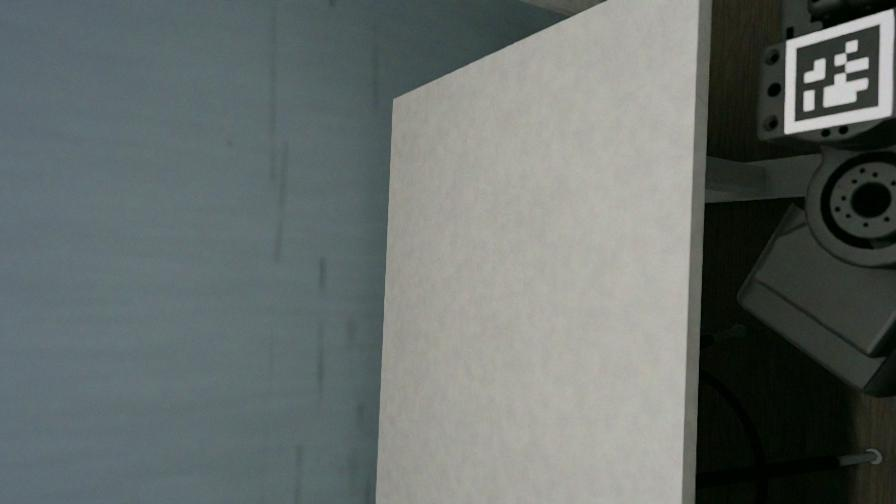

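Request:
move --joints '{"wrist_yaw_rad": 0.0}' --cameras '[]'

Request:
move --joints '{"arm_m": 0.31}' --cameras '[]'

Request:
move --joints '{"lift_m": 0.755}' --contact_limits '{"lift_m": {"down": 14}}' --cameras '["wrist_camera"]'

Request:
move --joints '{"lift_m": 0.739}' --speeds '{"lift_m": 0.03}' --contact_limits '{"lift_m": {"down": 13}}' --cameras '["wrist_camera"]'

Scene clock: 294.70 s.
move: done
base_odometry: x=+0.270 y=-0.691 heading=-0.925
turned_by_wheels: +0.000
turned_by_imu: +0.000
base_tilt: forward=-0.4 right=-1.2
lidar_m: 2.41 1.41 1.02 0.98 1.02 1.37 1.87 1.85 0.85 0.84 0.71 1.31
head_depth_mm: 1078 1172 1306 1455 842 732 - / 1076 1184 1310 1125 835 727 - / 1066 1175 1307 1113 829 476 353 / 1070 1177 1311 1101 821 298 296 / 1066 1178 1302 1089 819 717 1192 / 1063 1175 1300 1080 810 1347 1219 / 1065 1167 1291 1066 804 1016 1186
base_status: not commanded
joint_positions: lift_m=+0.870 arm_m=+0.001 wrist_yaw_rad=+0.003 wrist_pitch_rad=-0.416 wrist_roll_rad=+0.000 gripper_m=+0.033 head_pan_rad=-1.570 head_tilt_rad=-0.600
joint_status: all done
measured_speeds: all 0
motor_effort: left_wheel=-1.0(1.4) right_wheel=+9.6(9.7) lift_m=+23.8(24.6) arm_m=+2.3(2.4) wrist_yaw_rad=-2.2(7.0) wrist_pitch_rad=+2.5(2.6) wrist_roll_rad=+0.2(0.3) gripper_m=-8.7(9.2) head_pan_rad=+2.9(3.9) head_tilt_rad=+3.9(4.1)
hand_pose: x=-0.0208 y=-0.3701 z=+0.8830 quat_wxyz=(+0.692, +0.147, -0.691, -0.145) (m; base frame)
wrist_depth_mm: - - - - - - - / - - - - - - - / - - - - - - - / - - - 174 - - - / - - 149 142 147 - - / - 123 127 118 125 123 - / - - 127 122 122 124 -
pictures: none
No camera images: "cameras" was empty.

Scene clock: 298.20 s.
move: done
base_odometry: x=+0.270 y=-0.691 heading=-0.925
turned_by_wheels: +0.000
turned_by_imu: +0.000
base_tilt: forward=-0.4 right=-1.3
lidar_m: 2.40 1.42 1.02 0.98 1.01 1.37 1.87 1.85 0.85 0.84 0.71 1.31
head_depth_mm: 1078 1178 1322 1463 307 - 1219 / 1072 1181 1304 414 342 728 1243 / 1071 1179 1300 453 773 722 1225 / 1066 1177 1300 476 791 1362 1230 / 1064 1171 1306 1088 816 1355 1225 / 1062 1170 1306 1076 810 1344 1213 / 1066 1173 1291 1075 806 1018 1188
base_status: not commanded
joint_positions: lift_m=+0.870 arm_m=+0.310 wrist_yaw_rad=+0.003 wrist_pitch_rad=-0.416 wrist_roll_rad=+0.000 gripper_m=+0.033 head_pan_rad=-1.570 head_tilt_rad=-0.600
joint_status: all done
measured_speeds: all 0
motor_effort: left_wheel=-0.5(1.4) right_wheel=+9.3(10.1) lift_m=+26.2(27.2) arm_m=+12.7(14.8) wrist_yaw_rad=-2.3(4.4) wrist_pitch_rad=+2.6(2.7) wrist_roll_rad=+0.1(0.4) gripper_m=-8.7(9.0) head_pan_rad=+3.9(4.0) head_tilt_rad=+3.3(4.1)
hand_pose: x=-0.0209 y=-0.6796 z=+0.8830 quat_wxyz=(+0.692, +0.147, -0.691, -0.145) (m; base frame)
wrist_depth_mm: - - - - - - - / - - - - - - - / - - - - - - - / - - - 175 - - - / - - 149 141 147 - - / - - 127 118 124 - - / - - 124 122 119 105 -
pictures: none
No camera images: "cameras" was empty.

Scene clock: 300.07 s.
move: done
base_odometry: x=+0.270 y=-0.691 heading=-0.925
turned_by_wheels: +0.000
turned_by_imu: +0.000
base_tilt: forward=-0.3 right=-1.0
lidar_m: 2.40 1.41 1.02 0.98 1.02 1.37 1.86 1.85 0.85 0.84 0.71 1.31
head_depth_mm: 1083 1178 1312 1464 844 711 318 / 1074 1178 1309 1123 529 375 327 / 1073 1185 1307 1113 508 705 1233 / 1069 1179 1300 1101 537 1355 1228 / 1068 1172 1298 1092 815 1343 1217 / 1062 1169 1300 1078 810 1342 1218 / 1063 1166 1297 1070 805 1020 1181
base_status: not commanded
joint_positions: lift_m=+0.755 arm_m=+0.310 wrist_yaw_rad=+0.003 wrist_pitch_rad=-0.416 wrist_roll_rad=+0.000 gripper_m=+0.033 head_pan_rad=-1.570 head_tilt_rad=-0.600
joint_status: all done
measured_speeds: all 0
motor_effort: left_wheel=-0.8(1.3) right_wheel=+9.5(9.7) lift_m=+24.8(26.8) arm_m=+11.6(13.5) wrist_yaw_rad=-2.9(4.3) wrist_pitch_rad=+2.5(2.6) wrist_roll_rad=-0.2(0.2) gripper_m=-8.5(8.9) head_pan_rad=+3.4(4.0) head_tilt_rad=+2.7(4.1)
contact_limits: lift_m down 14 (down: maximum 72; up: maximum 65)
hand_pose: x=-0.0209 y=-0.6796 z=+0.7680 quat_wxyz=(+0.692, +0.147, -0.691, -0.145) (m; base frame)
wrist_depth_mm: - - - - - - - / - - - - - - - / - - - - - - - / - - - 175 - - - / - - 148 141 146 - - / - - 127 118 125 - - / - - 125 122 118 105 -
pictures: wrist_camera
camera_calibration:
wrist_camera: T_world_to_cam=[[-0.998892, -0.0396823, -0.0252874, -0.021772], [-0.00239803, 0.579637, -0.814872, 1.05226], [0.0469935, -0.813908, -0.57909, 0.0588196], [0, 0, 0, 1]] pos_world=[-0.0219886, -0.562916, 0.890965]

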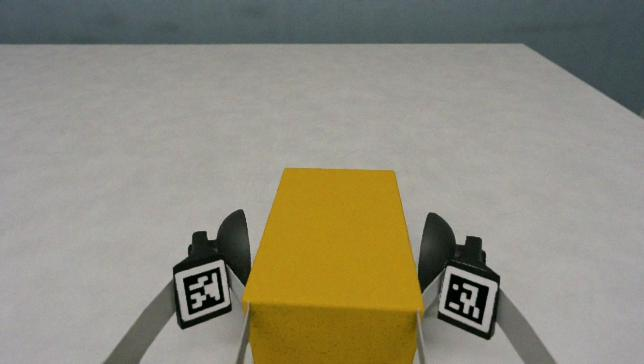

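Scene clock: 301.03 s.
move: done
base_odometry: x=+0.270 y=-0.691 heading=-0.925
turned_by_wheels: +0.000
turned_by_imu: +0.000
base_tilt: forward=-0.3 right=-1.2
lidar_m: 2.41 1.42 1.02 0.98 1.01 1.38 1.86 1.84 0.85 0.84 0.71 1.31
head_depth_mm: 1079 1186 1314 1453 843 715 343 / 1072 1172 1311 1122 808 393 341 / 1070 1178 1310 1110 521 702 1223 / 1069 1172 1305 1101 545 1365 1227 / 1067 1173 1300 1090 815 1351 1225 / 1068 1168 1303 1080 809 1340 1217 / 1066 1170 1294 1067 807 1020 1188
base_status: not commanded
joint_positions: lift_m=+0.739 arm_m=+0.310 wrist_yaw_rad=+0.003 wrist_pitch_rad=-0.416 wrist_roll_rad=+0.000 gripper_m=+0.033 head_pan_rad=-1.570 head_tilt_rad=-0.600
joint_status: all done
measured_speeds: all 0
motor_effort: left_wheel=-0.5(1.4) right_wheel=+9.0(9.9) lift_m=+23.6(26.2) arm_m=+10.3(11.6) wrist_yaw_rad=-2.8(4.2) wrist_pitch_rad=+2.6(2.7) wrist_roll_rad=+0.0(0.3) gripper_m=-8.4(8.9) head_pan_rad=+3.0(3.8) head_tilt_rad=+3.5(4.0)
contact_limits: lift_m down 13 (down: maximum 72; up: maximum 65)
hand_pose: x=-0.0209 y=-0.6796 z=+0.7520 quat_wxyz=(+0.692, +0.147, -0.691, -0.145) (m; base frame)
wrist_depth_mm: - - - - - - - / - - - - - - - / - - - - - - - / - - - 175 - - - / - - 148 142 147 - - / - - 127 118 124 - - / - - 124 122 118 104 -
pictures: wrist_camera
camera_calibration:
wrist_camera: T_world_to_cam=[[-0.998892, -0.0396823, -0.0252874, -0.0221766], [-0.00239803, 0.579637, -0.814872, 1.03922], [0.0469935, -0.813908, -0.57909, 0.0495542], [0, 0, 0, 1]] pos_world=[-0.0219886, -0.562916, 0.874965]

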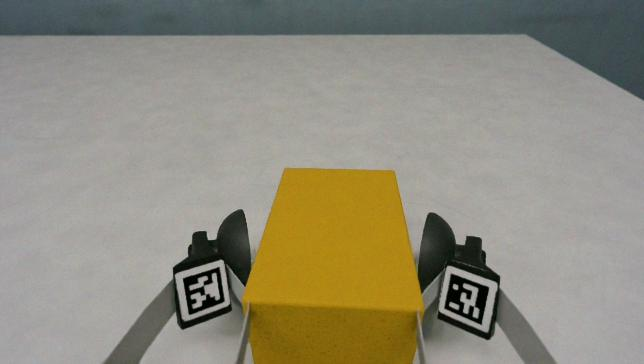

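Request:
move --joints '{"lift_m": 0.732}' --speeds '{"lift_m": 0.02}' --contact_limits '{"lift_m": {"down": 13}}' --cameras '[]'

Scene clock: 305.63 s.
move: done
base_odometry: x=+0.270 y=-0.691 heading=-0.925
turned_by_wheels: +0.000
turned_by_imu: +0.000
base_tilt: forward=-0.3 right=-1.3
lidar_m: 2.41 1.41 1.02 0.98 1.01 1.38 1.86 1.85 0.85 0.84 0.71 1.31
head_depth_mm: 1075 1180 1317 1455 842 715 1194 / 1073 1181 1308 1120 806 401 349 / 1073 1173 1306 1109 525 685 1224 / 1068 1175 1301 1099 552 1357 1230 / 1069 1171 1297 1088 813 1346 1220 / 1063 1173 1300 1082 811 1338 1216 / 1064 1164 1299 1067 806 1019 1189
base_status: not commanded
joint_positions: lift_m=+0.732 arm_m=+0.310 wrist_yaw_rad=+0.003 wrist_pitch_rad=-0.416 wrist_roll_rad=+0.000 gripper_m=+0.033 head_pan_rad=-1.570 head_tilt_rad=-0.600
joint_status: all done
measured_speeds: all 0
motor_effort: left_wheel=-0.9(1.2) right_wheel=+9.2(9.4) lift_m=+24.1(25.9) arm_m=+7.4(7.9) wrist_yaw_rad=-2.3(4.4) wrist_pitch_rad=+2.5(2.6) wrist_roll_rad=-0.1(0.3) gripper_m=-8.5(9.0) head_pan_rad=+3.2(3.9) head_tilt_rad=+3.7(4.1)
contact_limits: lift_m down 13 (down: maximum 72; up: maximum 65)
hand_pose: x=-0.0209 y=-0.6796 z=+0.7450 quat_wxyz=(+0.692, +0.147, -0.691, -0.145) (m; base frame)
wrist_depth_mm: - - - - - - - / - - - - - - - / - - - - - - - / - - - 173 - - - / - - 148 140 145 - - / - - 126 118 124 - - / - - 124 123 119 104 -
pictures: none
No camera images: "cameras" was empty.

Request:
move --joints '{"lift_m": 0.726}' --speeds '{"lift_m": 0.02}' --contact_limits '{"lift_m": {"down": 13}}' --cameras '[]'

Scene clock: 311.53 s.
move: done
base_odometry: x=+0.270 y=-0.691 heading=-0.925
turned_by_wheels: +0.000
turned_by_imu: +0.000
base_tilt: forward=-0.2 right=-1.2
lidar_m: 2.40 1.42 1.02 0.98 1.01 1.37 1.86 1.85 0.85 0.84 0.71 1.31
head_depth_mm: 1075 1187 1311 1462 843 733 1218 / 1073 1182 1309 1129 809 409 353 / 1071 1174 1309 1116 532 688 1225 / 1069 1179 1304 1102 564 1353 1229 / 1069 1172 1302 1089 814 1349 1220 / 1064 1171 1298 1081 809 1342 1223 / 1064 1167 1297 1069 808 1018 1183
base_status: not commanded
joint_positions: lift_m=+0.726 arm_m=+0.310 wrist_yaw_rad=+0.003 wrist_pitch_rad=-0.410 wrist_roll_rad=+0.000 gripper_m=+0.033 head_pan_rad=-1.570 head_tilt_rad=-0.600
joint_status: all done
measured_speeds: all 0
motor_effort: left_wheel=-1.2(1.2) right_wheel=+8.2(9.6) lift_m=+20.1(26.5) arm_m=+3.7(4.6) wrist_yaw_rad=-2.6(4.1) wrist_pitch_rad=+1.5(2.7) wrist_roll_rad=+0.2(0.3) gripper_m=-8.5(8.9) head_pan_rad=+3.1(3.9) head_tilt_rad=+3.5(4.0)
contact_limits: lift_m down 13 (down: maximum 72; up: maximum 65)
hand_pose: x=-0.0209 y=-0.6803 z=+0.7404 quat_wxyz=(+0.693, +0.145, -0.692, -0.143) (m; base frame)
wrist_depth_mm: - - - - - - - / - - - - - - - / - - - - - - - / - - - 168 160 - - / - - 149 138 144 - - / - - 126 118 124 - - / - - 124 123 119 105 -
pictures: none
No camera images: "cameras" was empty.

Request:
move --joints '{"gripper_m": 0.12}' --cameras '[]'

Request:
move --joints '{"lift_m": 0.87}' --cameras '["wrist_camera"]'

Request:
move --joints '{"arm_m": 0.0}' --pace "max" --cameras '[]'

Request:
move --joints '{"wrist_yaw_rad": 3.0, "wrist_pitch_rad": -0.4, "gripper_m": 0.05}' --pace "max" --cameras '["head_camera"]'

Request:
move --joints '{"lift_m": 0.285}' --pace "max" --cameras '[]'

Request:
move --base '{"translate_m": 1.84}' --joints '{"head_pan_rad": 0.0, "head_tilt_rad": -0.4}' --pace "max" --cameras '["nav_camera"]'

Scene clock: 327.87 s.
move: done
base_odometry: x=+0.270 y=-0.691 heading=-0.925
turned_by_wheels: +0.000
turned_by_imu: +0.000
base_tilt: forward=-0.3 right=-1.3
lidar_m: 2.41 1.42 1.03 0.98 1.02 1.38 1.87 1.85 0.85 0.84 0.71 1.31
head_depth_mm: 1069 1179 1308 1450 841 731 1218 / 1069 1187 1313 1121 807 408 353 / 1070 1180 1308 1113 532 684 1220 / 1069 1180 1301 1103 565 1355 1227 / 1062 1168 1300 1091 815 1347 1224 / 1068 1172 1300 1078 810 1343 1214 / 1065 1165 1289 1070 806 1017 1185
base_status: not commanded
joint_positions: lift_m=+0.726 arm_m=+0.310 wrist_yaw_rad=+0.003 wrist_pitch_rad=-0.411 wrist_roll_rad=+0.000 gripper_m=+0.120 head_pan_rad=-1.570 head_tilt_rad=-0.600
joint_status: all done
measured_speeds: all 0
motor_effort: left_wheel=-1.2(1.2) right_wheel=+9.1(9.3) lift_m=+28.7(29.8) arm_m=+0.1(2.0) wrist_yaw_rad=-2.9(3.9) wrist_pitch_rad=+1.6(1.7) wrist_roll_rad=-0.1(0.3) gripper_m=+0.6(78.7) head_pan_rad=+3.2(3.8) head_tilt_rad=+4.2(4.2)
contact_limits: lift_m down 13 (down: maximum 72; up: maximum 65)
hand_pose: x=-0.0209 y=-0.6802 z=+0.7402 quat_wxyz=(+0.693, +0.146, -0.692, -0.144) (m; base frame)
wrist_depth_mm: - - - - - - - / - - - - - - - / - - - - - - - / - - - 166 158 - - / - - 147 141 136 145 - / - 123 120 116 115 125 - / - 121 124 123 119 117 -
pictures: none
No camera images: "cameras" was empty.

Scene clock: 330.00 s.
move: done
base_odometry: x=+0.270 y=-0.691 heading=-0.925
turned_by_wheels: +0.000
turned_by_imu: +0.000
base_tilt: forward=-0.3 right=-1.3
lidar_m: 2.41 1.41 1.02 0.98 1.02 1.37 1.86 1.85 0.85 0.84 0.71 1.31
head_depth_mm: 1067 1186 1315 1452 307 - 1214 / 1076 1180 1304 412 342 729 1244 / 1074 1176 1305 454 778 726 1225 / 1074 1174 1312 475 779 1347 1237 / 1064 1175 1298 1092 817 1352 1225 / 1066 1164 1304 1077 809 1342 1224 / 1064 1168 1292 1069 804 1021 1184
base_status: not commanded
joint_positions: lift_m=+0.870 arm_m=+0.310 wrist_yaw_rad=+0.003 wrist_pitch_rad=-0.413 wrist_roll_rad=+0.000 gripper_m=+0.120 head_pan_rad=-1.570 head_tilt_rad=-0.600
joint_status: all done
measured_speeds: all 0
motor_effort: left_wheel=-1.0(1.3) right_wheel=+8.8(9.9) lift_m=+27.9(33.5) arm_m=-1.3(1.7) wrist_yaw_rad=-2.5(4.8) wrist_pitch_rad=+1.9(2.0) wrist_roll_rad=+0.0(0.3) gripper_m=+1.0(1.5) head_pan_rad=+3.5(3.9) head_tilt_rad=+2.1(3.9)
hand_pose: x=-0.0209 y=-0.6800 z=+0.8839 quat_wxyz=(+0.693, +0.146, -0.691, -0.144) (m; base frame)
wrist_depth_mm: - - - - - - - / - - - - - - - / - - - - - - - / - - - - - - - / - - - - - 145 - / - 123 - - - 125 - / - 121 - - - 117 -
pictures: wrist_camera
camera_calibration:
wrist_camera: T_world_to_cam=[[-0.998902, -0.0394987, -0.0251863, -0.0188521], [-0.00219617, 0.57654, -0.817066, 1.14676], [0.0467939, -0.816114, -0.575994, 0.121287], [0, 0, 0, 1]] pos_world=[-0.0219885, -0.562912, 1.00636]

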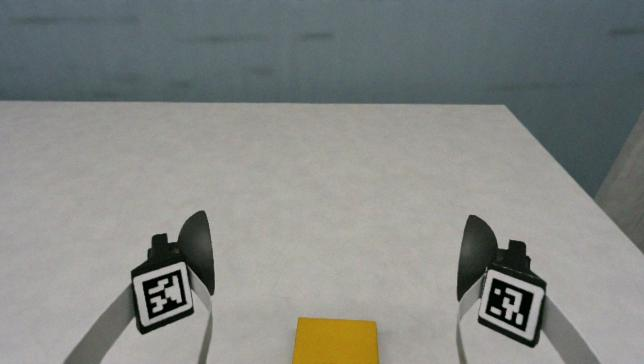

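Scene clock: 332.03 s.
move: done
base_odometry: x=+0.270 y=-0.691 heading=-0.925
turned_by_wheels: +0.000
turned_by_imu: +0.000
base_tilt: forward=-0.4 right=-1.1
lidar_m: 2.41 1.41 1.02 0.98 1.01 1.37 1.87 1.85 0.85 0.84 0.71 1.31
head_depth_mm: 1080 1183 1309 1455 843 732 - / 1077 1178 1311 1124 836 725 - / 1069 1177 1307 1112 831 456 370 / 1069 1174 1310 1102 792 298 297 / 1069 1172 1298 1091 818 714 1195 / 1064 1167 1296 1080 809 1345 1215 / 1062 1167 1300 1067 804 1018 1184
base_status: not commanded
joint_positions: lift_m=+0.870 arm_m=+0.001 wrist_yaw_rad=+0.003 wrist_pitch_rad=-0.414 wrist_roll_rad=+0.000 gripper_m=+0.120 head_pan_rad=-1.570 head_tilt_rad=-0.600
joint_status: all done
measured_speeds: all 0
motor_effort: left_wheel=-0.7(1.4) right_wheel=+9.1(9.7) lift_m=+24.7(28.3) arm_m=-11.2(14.0) wrist_yaw_rad=-2.8(4.2) wrist_pitch_rad=+2.1(2.2) wrist_roll_rad=+0.0(0.3) gripper_m=+0.3(1.1) head_pan_rad=+3.0(3.8) head_tilt_rad=+3.1(3.8)
hand_pose: x=-0.0209 y=-0.3705 z=+0.8836 quat_wxyz=(+0.693, +0.146, -0.691, -0.145) (m; base frame)
wrist_depth_mm: - - - - - - - / - - - - - - - / - - - - - - - / - - - 456 - - - / - - - - - 145 - / - 123 - - - 125 - / - - - - - - -
pictures: none
No camera images: "cameras" was empty.

Scene clock: 333.87 s.
move: done
base_odometry: x=+0.270 y=-0.691 heading=-0.925
turned_by_wheels: +0.000
turned_by_imu: +0.000
base_tilt: forward=-0.3 right=-1.1
lidar_m: 2.41 1.41 1.02 0.98 1.02 1.37 1.86 1.85 0.85 0.84 0.71 1.31
head_depth_mm: 1073 1184 1313 1450 842 735 - / 1071 1180 1311 1126 835 725 - / 1073 1175 1304 1117 828 724 1290 / 1064 1179 1303 1098 793 1360 1321 / 1067 1171 1301 1087 816 1342 - / 1065 1165 1304 1079 812 1336 1247 / 1061 1171 1291 1072 801 1020 1183
base_status: not commanded
joint_positions: lift_m=+0.870 arm_m=+0.001 wrist_yaw_rad=+2.997 wrist_pitch_rad=-0.414 wrist_roll_rad=+0.000 gripper_m=+0.050 head_pan_rad=-1.570 head_tilt_rad=-0.600
joint_status: all done
measured_speeds: all 0
motor_effort: left_wheel=-0.9(1.4) right_wheel=+8.4(9.5) lift_m=+27.3(28.0) arm_m=-7.2(11.6) wrist_yaw_rad=+2.6(7.7) wrist_pitch_rad=+2.1(4.3) wrist_roll_rad=-0.1(0.3) gripper_m=+0.1(80.4) head_pan_rad=+3.1(3.6) head_tilt_rad=+3.2(3.4)
hand_pose: x=+0.0112 y=+0.0771 z=+0.8836 quat_wxyz=(+0.195, +0.700, +0.095, +0.680) (m; base frame)
wrist_depth_mm: - 137 - - - - - / - 148 - - - - - / - 162 - - - - - / - 182 - - - - - / - - 198 - - - - / - - 127 - 125 - - / - - 276 - - - -
pictures: head_camera (sideways)
camera_calibration:
head_camera: T_world_to_cam=[[-0.0468019, 0.519964, -0.852905, 1.12543], [0.997502, -0.020901, -0.0674785, 0.0813489], [-0.052913, -0.853932, -0.517687, 0.629599], [0, 0, 0, 1]] pos_world=[0.00484063, -0.0458489, 1.29131]

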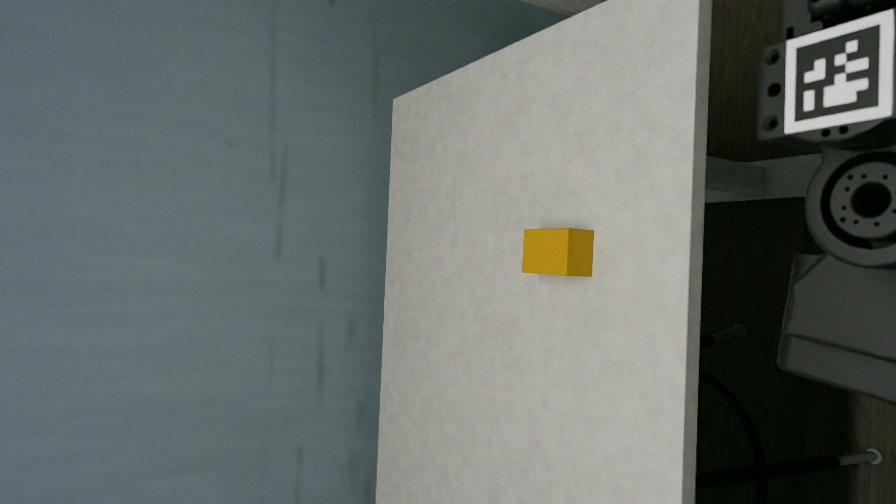

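Scene clock: 338.57 s.
move: done
base_odometry: x=+0.270 y=-0.691 heading=-0.925
turned_by_wheels: +0.000
turned_by_imu: +0.000
base_tilt: forward=-0.4 right=-1.0
lidar_m: 2.41 1.41 1.02 0.98 1.01 1.38 1.87 1.85 0.85 0.84 0.71 1.31
head_depth_mm: 1075 1183 1312 1458 843 734 1246 / 1070 1177 1310 1122 840 731 1240 / 1072 1181 1303 1111 832 723 1230 / 1073 1174 1311 1101 793 1357 1228 / 1063 1172 1301 1091 821 1348 1218 / 1061 1159 1299 1080 810 1340 1216 / 1063 1161 1295 1068 807 1019 1191
base_status: not commanded
joint_positions: lift_m=+0.285 arm_m=+0.001 wrist_yaw_rad=+2.997 wrist_pitch_rad=-0.414 wrist_roll_rad=+0.000 gripper_m=+0.050 head_pan_rad=-1.570 head_tilt_rad=-0.600
joint_status: all done
measured_speeds: all 0
motor_effort: left_wheel=-0.3(1.4) right_wheel=+8.6(9.7) lift_m=+25.9(27.6) arm_m=+4.2(7.4) wrist_yaw_rad=+2.4(3.4) wrist_pitch_rad=+2.1(2.2) wrist_roll_rad=+0.1(0.3) gripper_m=+0.3(0.9) head_pan_rad=+1.9(3.4) head_tilt_rad=+2.4(3.5)
hand_pose: x=+0.0111 y=+0.0770 z=+0.2985 quat_wxyz=(+0.195, +0.700, +0.095, +0.680) (m; base frame)
wrist_depth_mm: - 137 - - - - - / - 147 - - - - - / 933 161 865 913 903 893 887 / 737 185 665 718 717 707 699 / 610 578 198 575 592 592 585 / 519 514 127 320 125 502 500 / 440 99 262 274 430 437 437
pictures: none
No camera images: "cameras" was empty.

Scene clock: 346.13 s.
move: done
base_odometry: x=+1.377 y=-2.160 heading=-0.925
turned_by_wheels: +0.000
turned_by_imu: +0.001
base_tilt: forward=-0.4 right=-1.3
lidar_m: 0.58 0.60 0.82 2.17 1.25 1.42 3.66 1.49 1.14 1.28 0.84 0.61
head_depth_mm: 469 499 533 574 624 675 740 / 468 498 532 571 619 675 737 / 466 495 531 571 617 671 737 / 465 494 529 569 613 668 733 / 464 493 527 566 613 666 729 / 462 491 527 564 611 663 725 / 461 491 524 563 607 660 724
base_status: done
joint_positions: lift_m=+0.285 arm_m=+0.001 wrist_yaw_rad=+2.998 wrist_pitch_rad=-0.414 wrist_roll_rad=+0.000 gripper_m=+0.050 head_pan_rad=+0.000 head_tilt_rad=-0.400
joint_status: all done
measured_speeds: all 0
motor_effort: left_wheel=-1.1(13.7) right_wheel=+9.1(14.6) lift_m=+24.4(29.3) arm_m=+12.1(13.0) wrist_yaw_rad=+0.9(3.0) wrist_pitch_rad=+2.1(2.3) wrist_roll_rad=-0.1(0.3) gripper_m=-0.1(1.0) head_pan_rad=-3.1(5.4) head_tilt_rad=-3.1(7.3)
hand_pose: x=+0.0110 y=+0.0770 z=+0.2985 quat_wxyz=(+0.195, +0.700, +0.096, +0.680) (m; base frame)
wrist_depth_mm: - 137 - - - - - / - 147 - - - - - / 945 162 867 912 897 846 - / 747 186 680 720 715 711 682 / 614 579 198 576 591 582 579 / 518 510 127 319 125 502 503 / 438 99 265 277 429 440 439
pictures: nav_camera (sideways)
camera_calibration:
nav_camera: T_world_to_cam=[[0.365374, 0.0170073, 0.930706, -1.17044], [0.0155224, -0.999805, 0.0121763, 0.0341875], [0.930731, 0.0099979, -0.365567, 0.423368], [0, 0, 0, 1]] pos_world=[0.0330746, 0.0498541, 1.24369]

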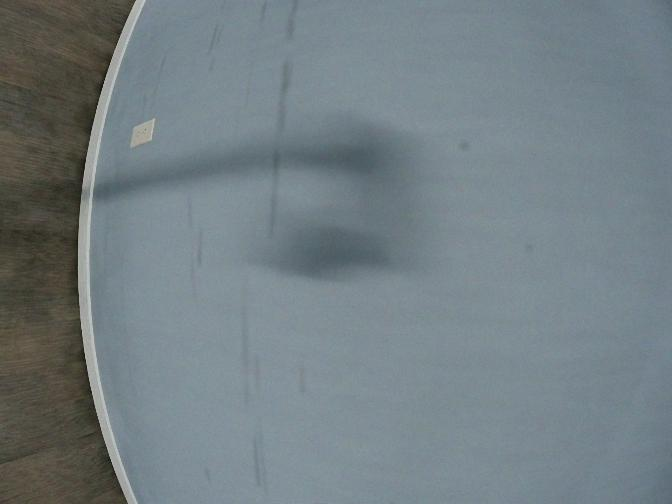

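Request:
move --base '{"rotate_rad": 1.595}' --pace "max" --cameras '[]'

Request:
move --base '{"translate_m": 1.6}' --pace "max" --cameras '["nav_camera"]'

Scene clock: 357.97 s.
move: done
base_odometry: x=+1.377 y=-2.160 heading=+0.670
turned_by_wheels: +1.595
turned_by_imu: +1.563
base_tilt: forward=-0.3 right=-1.3
lidar_m: 2.19 1.10 1.41 3.64 1.83 1.14 1.28 0.84 0.61 0.59 0.61 0.83
head_depth_mm: 1603 1576 1543 1521 1489 1477 1374 / 2071 2179 2205 2157 2098 1793 1420 / 2089 2219 2375 2538 2409 1795 1413 / 2078 2207 2348 2535 2402 1770 1408 / 2089 2218 2356 2542 2381 1755 1405 / 2084 2191 2346 2527 2351 1751 1396 / 2034 2167 1351 1381 1405 1434 1350
base_status: done
joint_positions: lift_m=+0.285 arm_m=+0.001 wrist_yaw_rad=+2.998 wrist_pitch_rad=-0.414 wrist_roll_rad=+0.000 gripper_m=+0.050 head_pan_rad=+0.000 head_tilt_rad=-0.400
joint_status: not commanded
measured_speeds: all 0
motor_effort: left_wheel=-5.5(14.9) right_wheel=+7.8(14.3) lift_m=+26.3(26.4) arm_m=+1.0(12.4) wrist_yaw_rad=+1.6(3.1) wrist_pitch_rad=+2.1(2.3) wrist_roll_rad=+0.1(0.3) gripper_m=+0.1(0.8) head_pan_rad=-2.7(3.1) head_tilt_rad=-1.3(2.8)
hand_pose: x=+0.0110 y=+0.0770 z=+0.2985 quat_wxyz=(+0.195, +0.700, +0.096, +0.680) (m; base frame)
wrist_depth_mm: - 137 - - - - - / - 147 - - - - - / - 162 881 919 904 893 888 / 743 187 666 729 717 703 707 / 608 583 199 581 590 585 583 / 520 512 127 318 125 506 500 / 439 99 264 276 431 436 437
pictures: none
No camera images: "cameras" was empty.

Scene clock: 364.70 s.
move: done
base_odometry: x=+2.632 y=-1.168 heading=+0.669
turned_by_wheels: +0.000
turned_by_imu: +0.001
base_tilt: forward=-0.2 right=-1.2
lidar_m: 0.88 0.91 1.24 1.32 0.46 0.63 2.33 0.82 0.59 0.57 0.59 0.80
head_depth_mm: 730 775 830 892 964 1047 1150 / 727 774 826 890 960 1048 1143 / 725 771 826 884 959 1041 1142 / 723 771 824 882 952 1041 1140 / 722 767 819 883 953 1035 1136 / 721 765 823 880 952 1032 1129 / 718 764 816 878 947 1033 1129
base_status: done
joint_positions: lift_m=+0.285 arm_m=+0.001 wrist_yaw_rad=+2.998 wrist_pitch_rad=-0.414 wrist_roll_rad=+0.000 gripper_m=+0.050 head_pan_rad=+0.000 head_tilt_rad=-0.400
joint_status: not commanded
measured_speeds: all 0
motor_effort: left_wheel=-2.0(10.5) right_wheel=+5.8(17.1) lift_m=+27.7(27.9) arm_m=-11.6(13.2) wrist_yaw_rad=+1.2(3.1) wrist_pitch_rad=+2.2(2.3) wrist_roll_rad=+0.2(0.3) gripper_m=+0.0(0.9) head_pan_rad=-2.0(3.0) head_tilt_rad=+1.4(2.0)
hand_pose: x=+0.0110 y=+0.0770 z=+0.2985 quat_wxyz=(+0.195, +0.700, +0.096, +0.680) (m; base frame)
wrist_depth_mm: - 137 - - - - - / - 147 - - - - - / - 161 810 919 902 904 881 / - 178 643 731 714 709 704 / 588 567 198 583 587 587 588 / 519 511 128 318 125 501 497 / 442 99 263 276 429 433 436
pictures: nav_camera (sideways)
camera_calibration:
nav_camera: T_world_to_cam=[[0.365374, 0.0170073, 0.930706, -1.17044], [0.0155224, -0.999805, 0.0121763, 0.0341875], [0.930731, 0.0099979, -0.365567, 0.423368], [0, 0, 0, 1]] pos_world=[0.0330746, 0.0498541, 1.24369]

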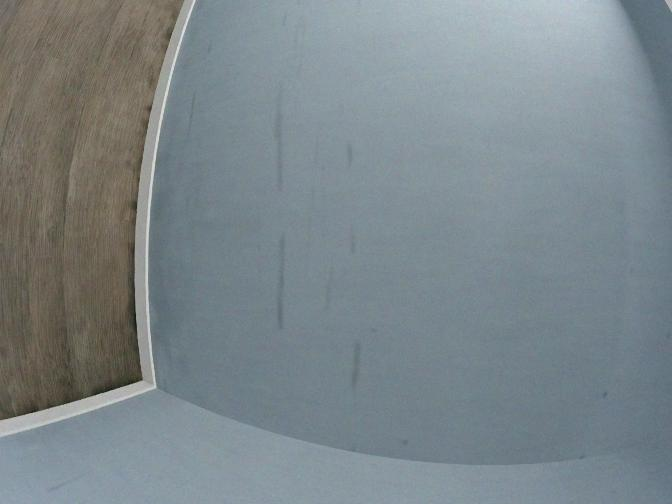

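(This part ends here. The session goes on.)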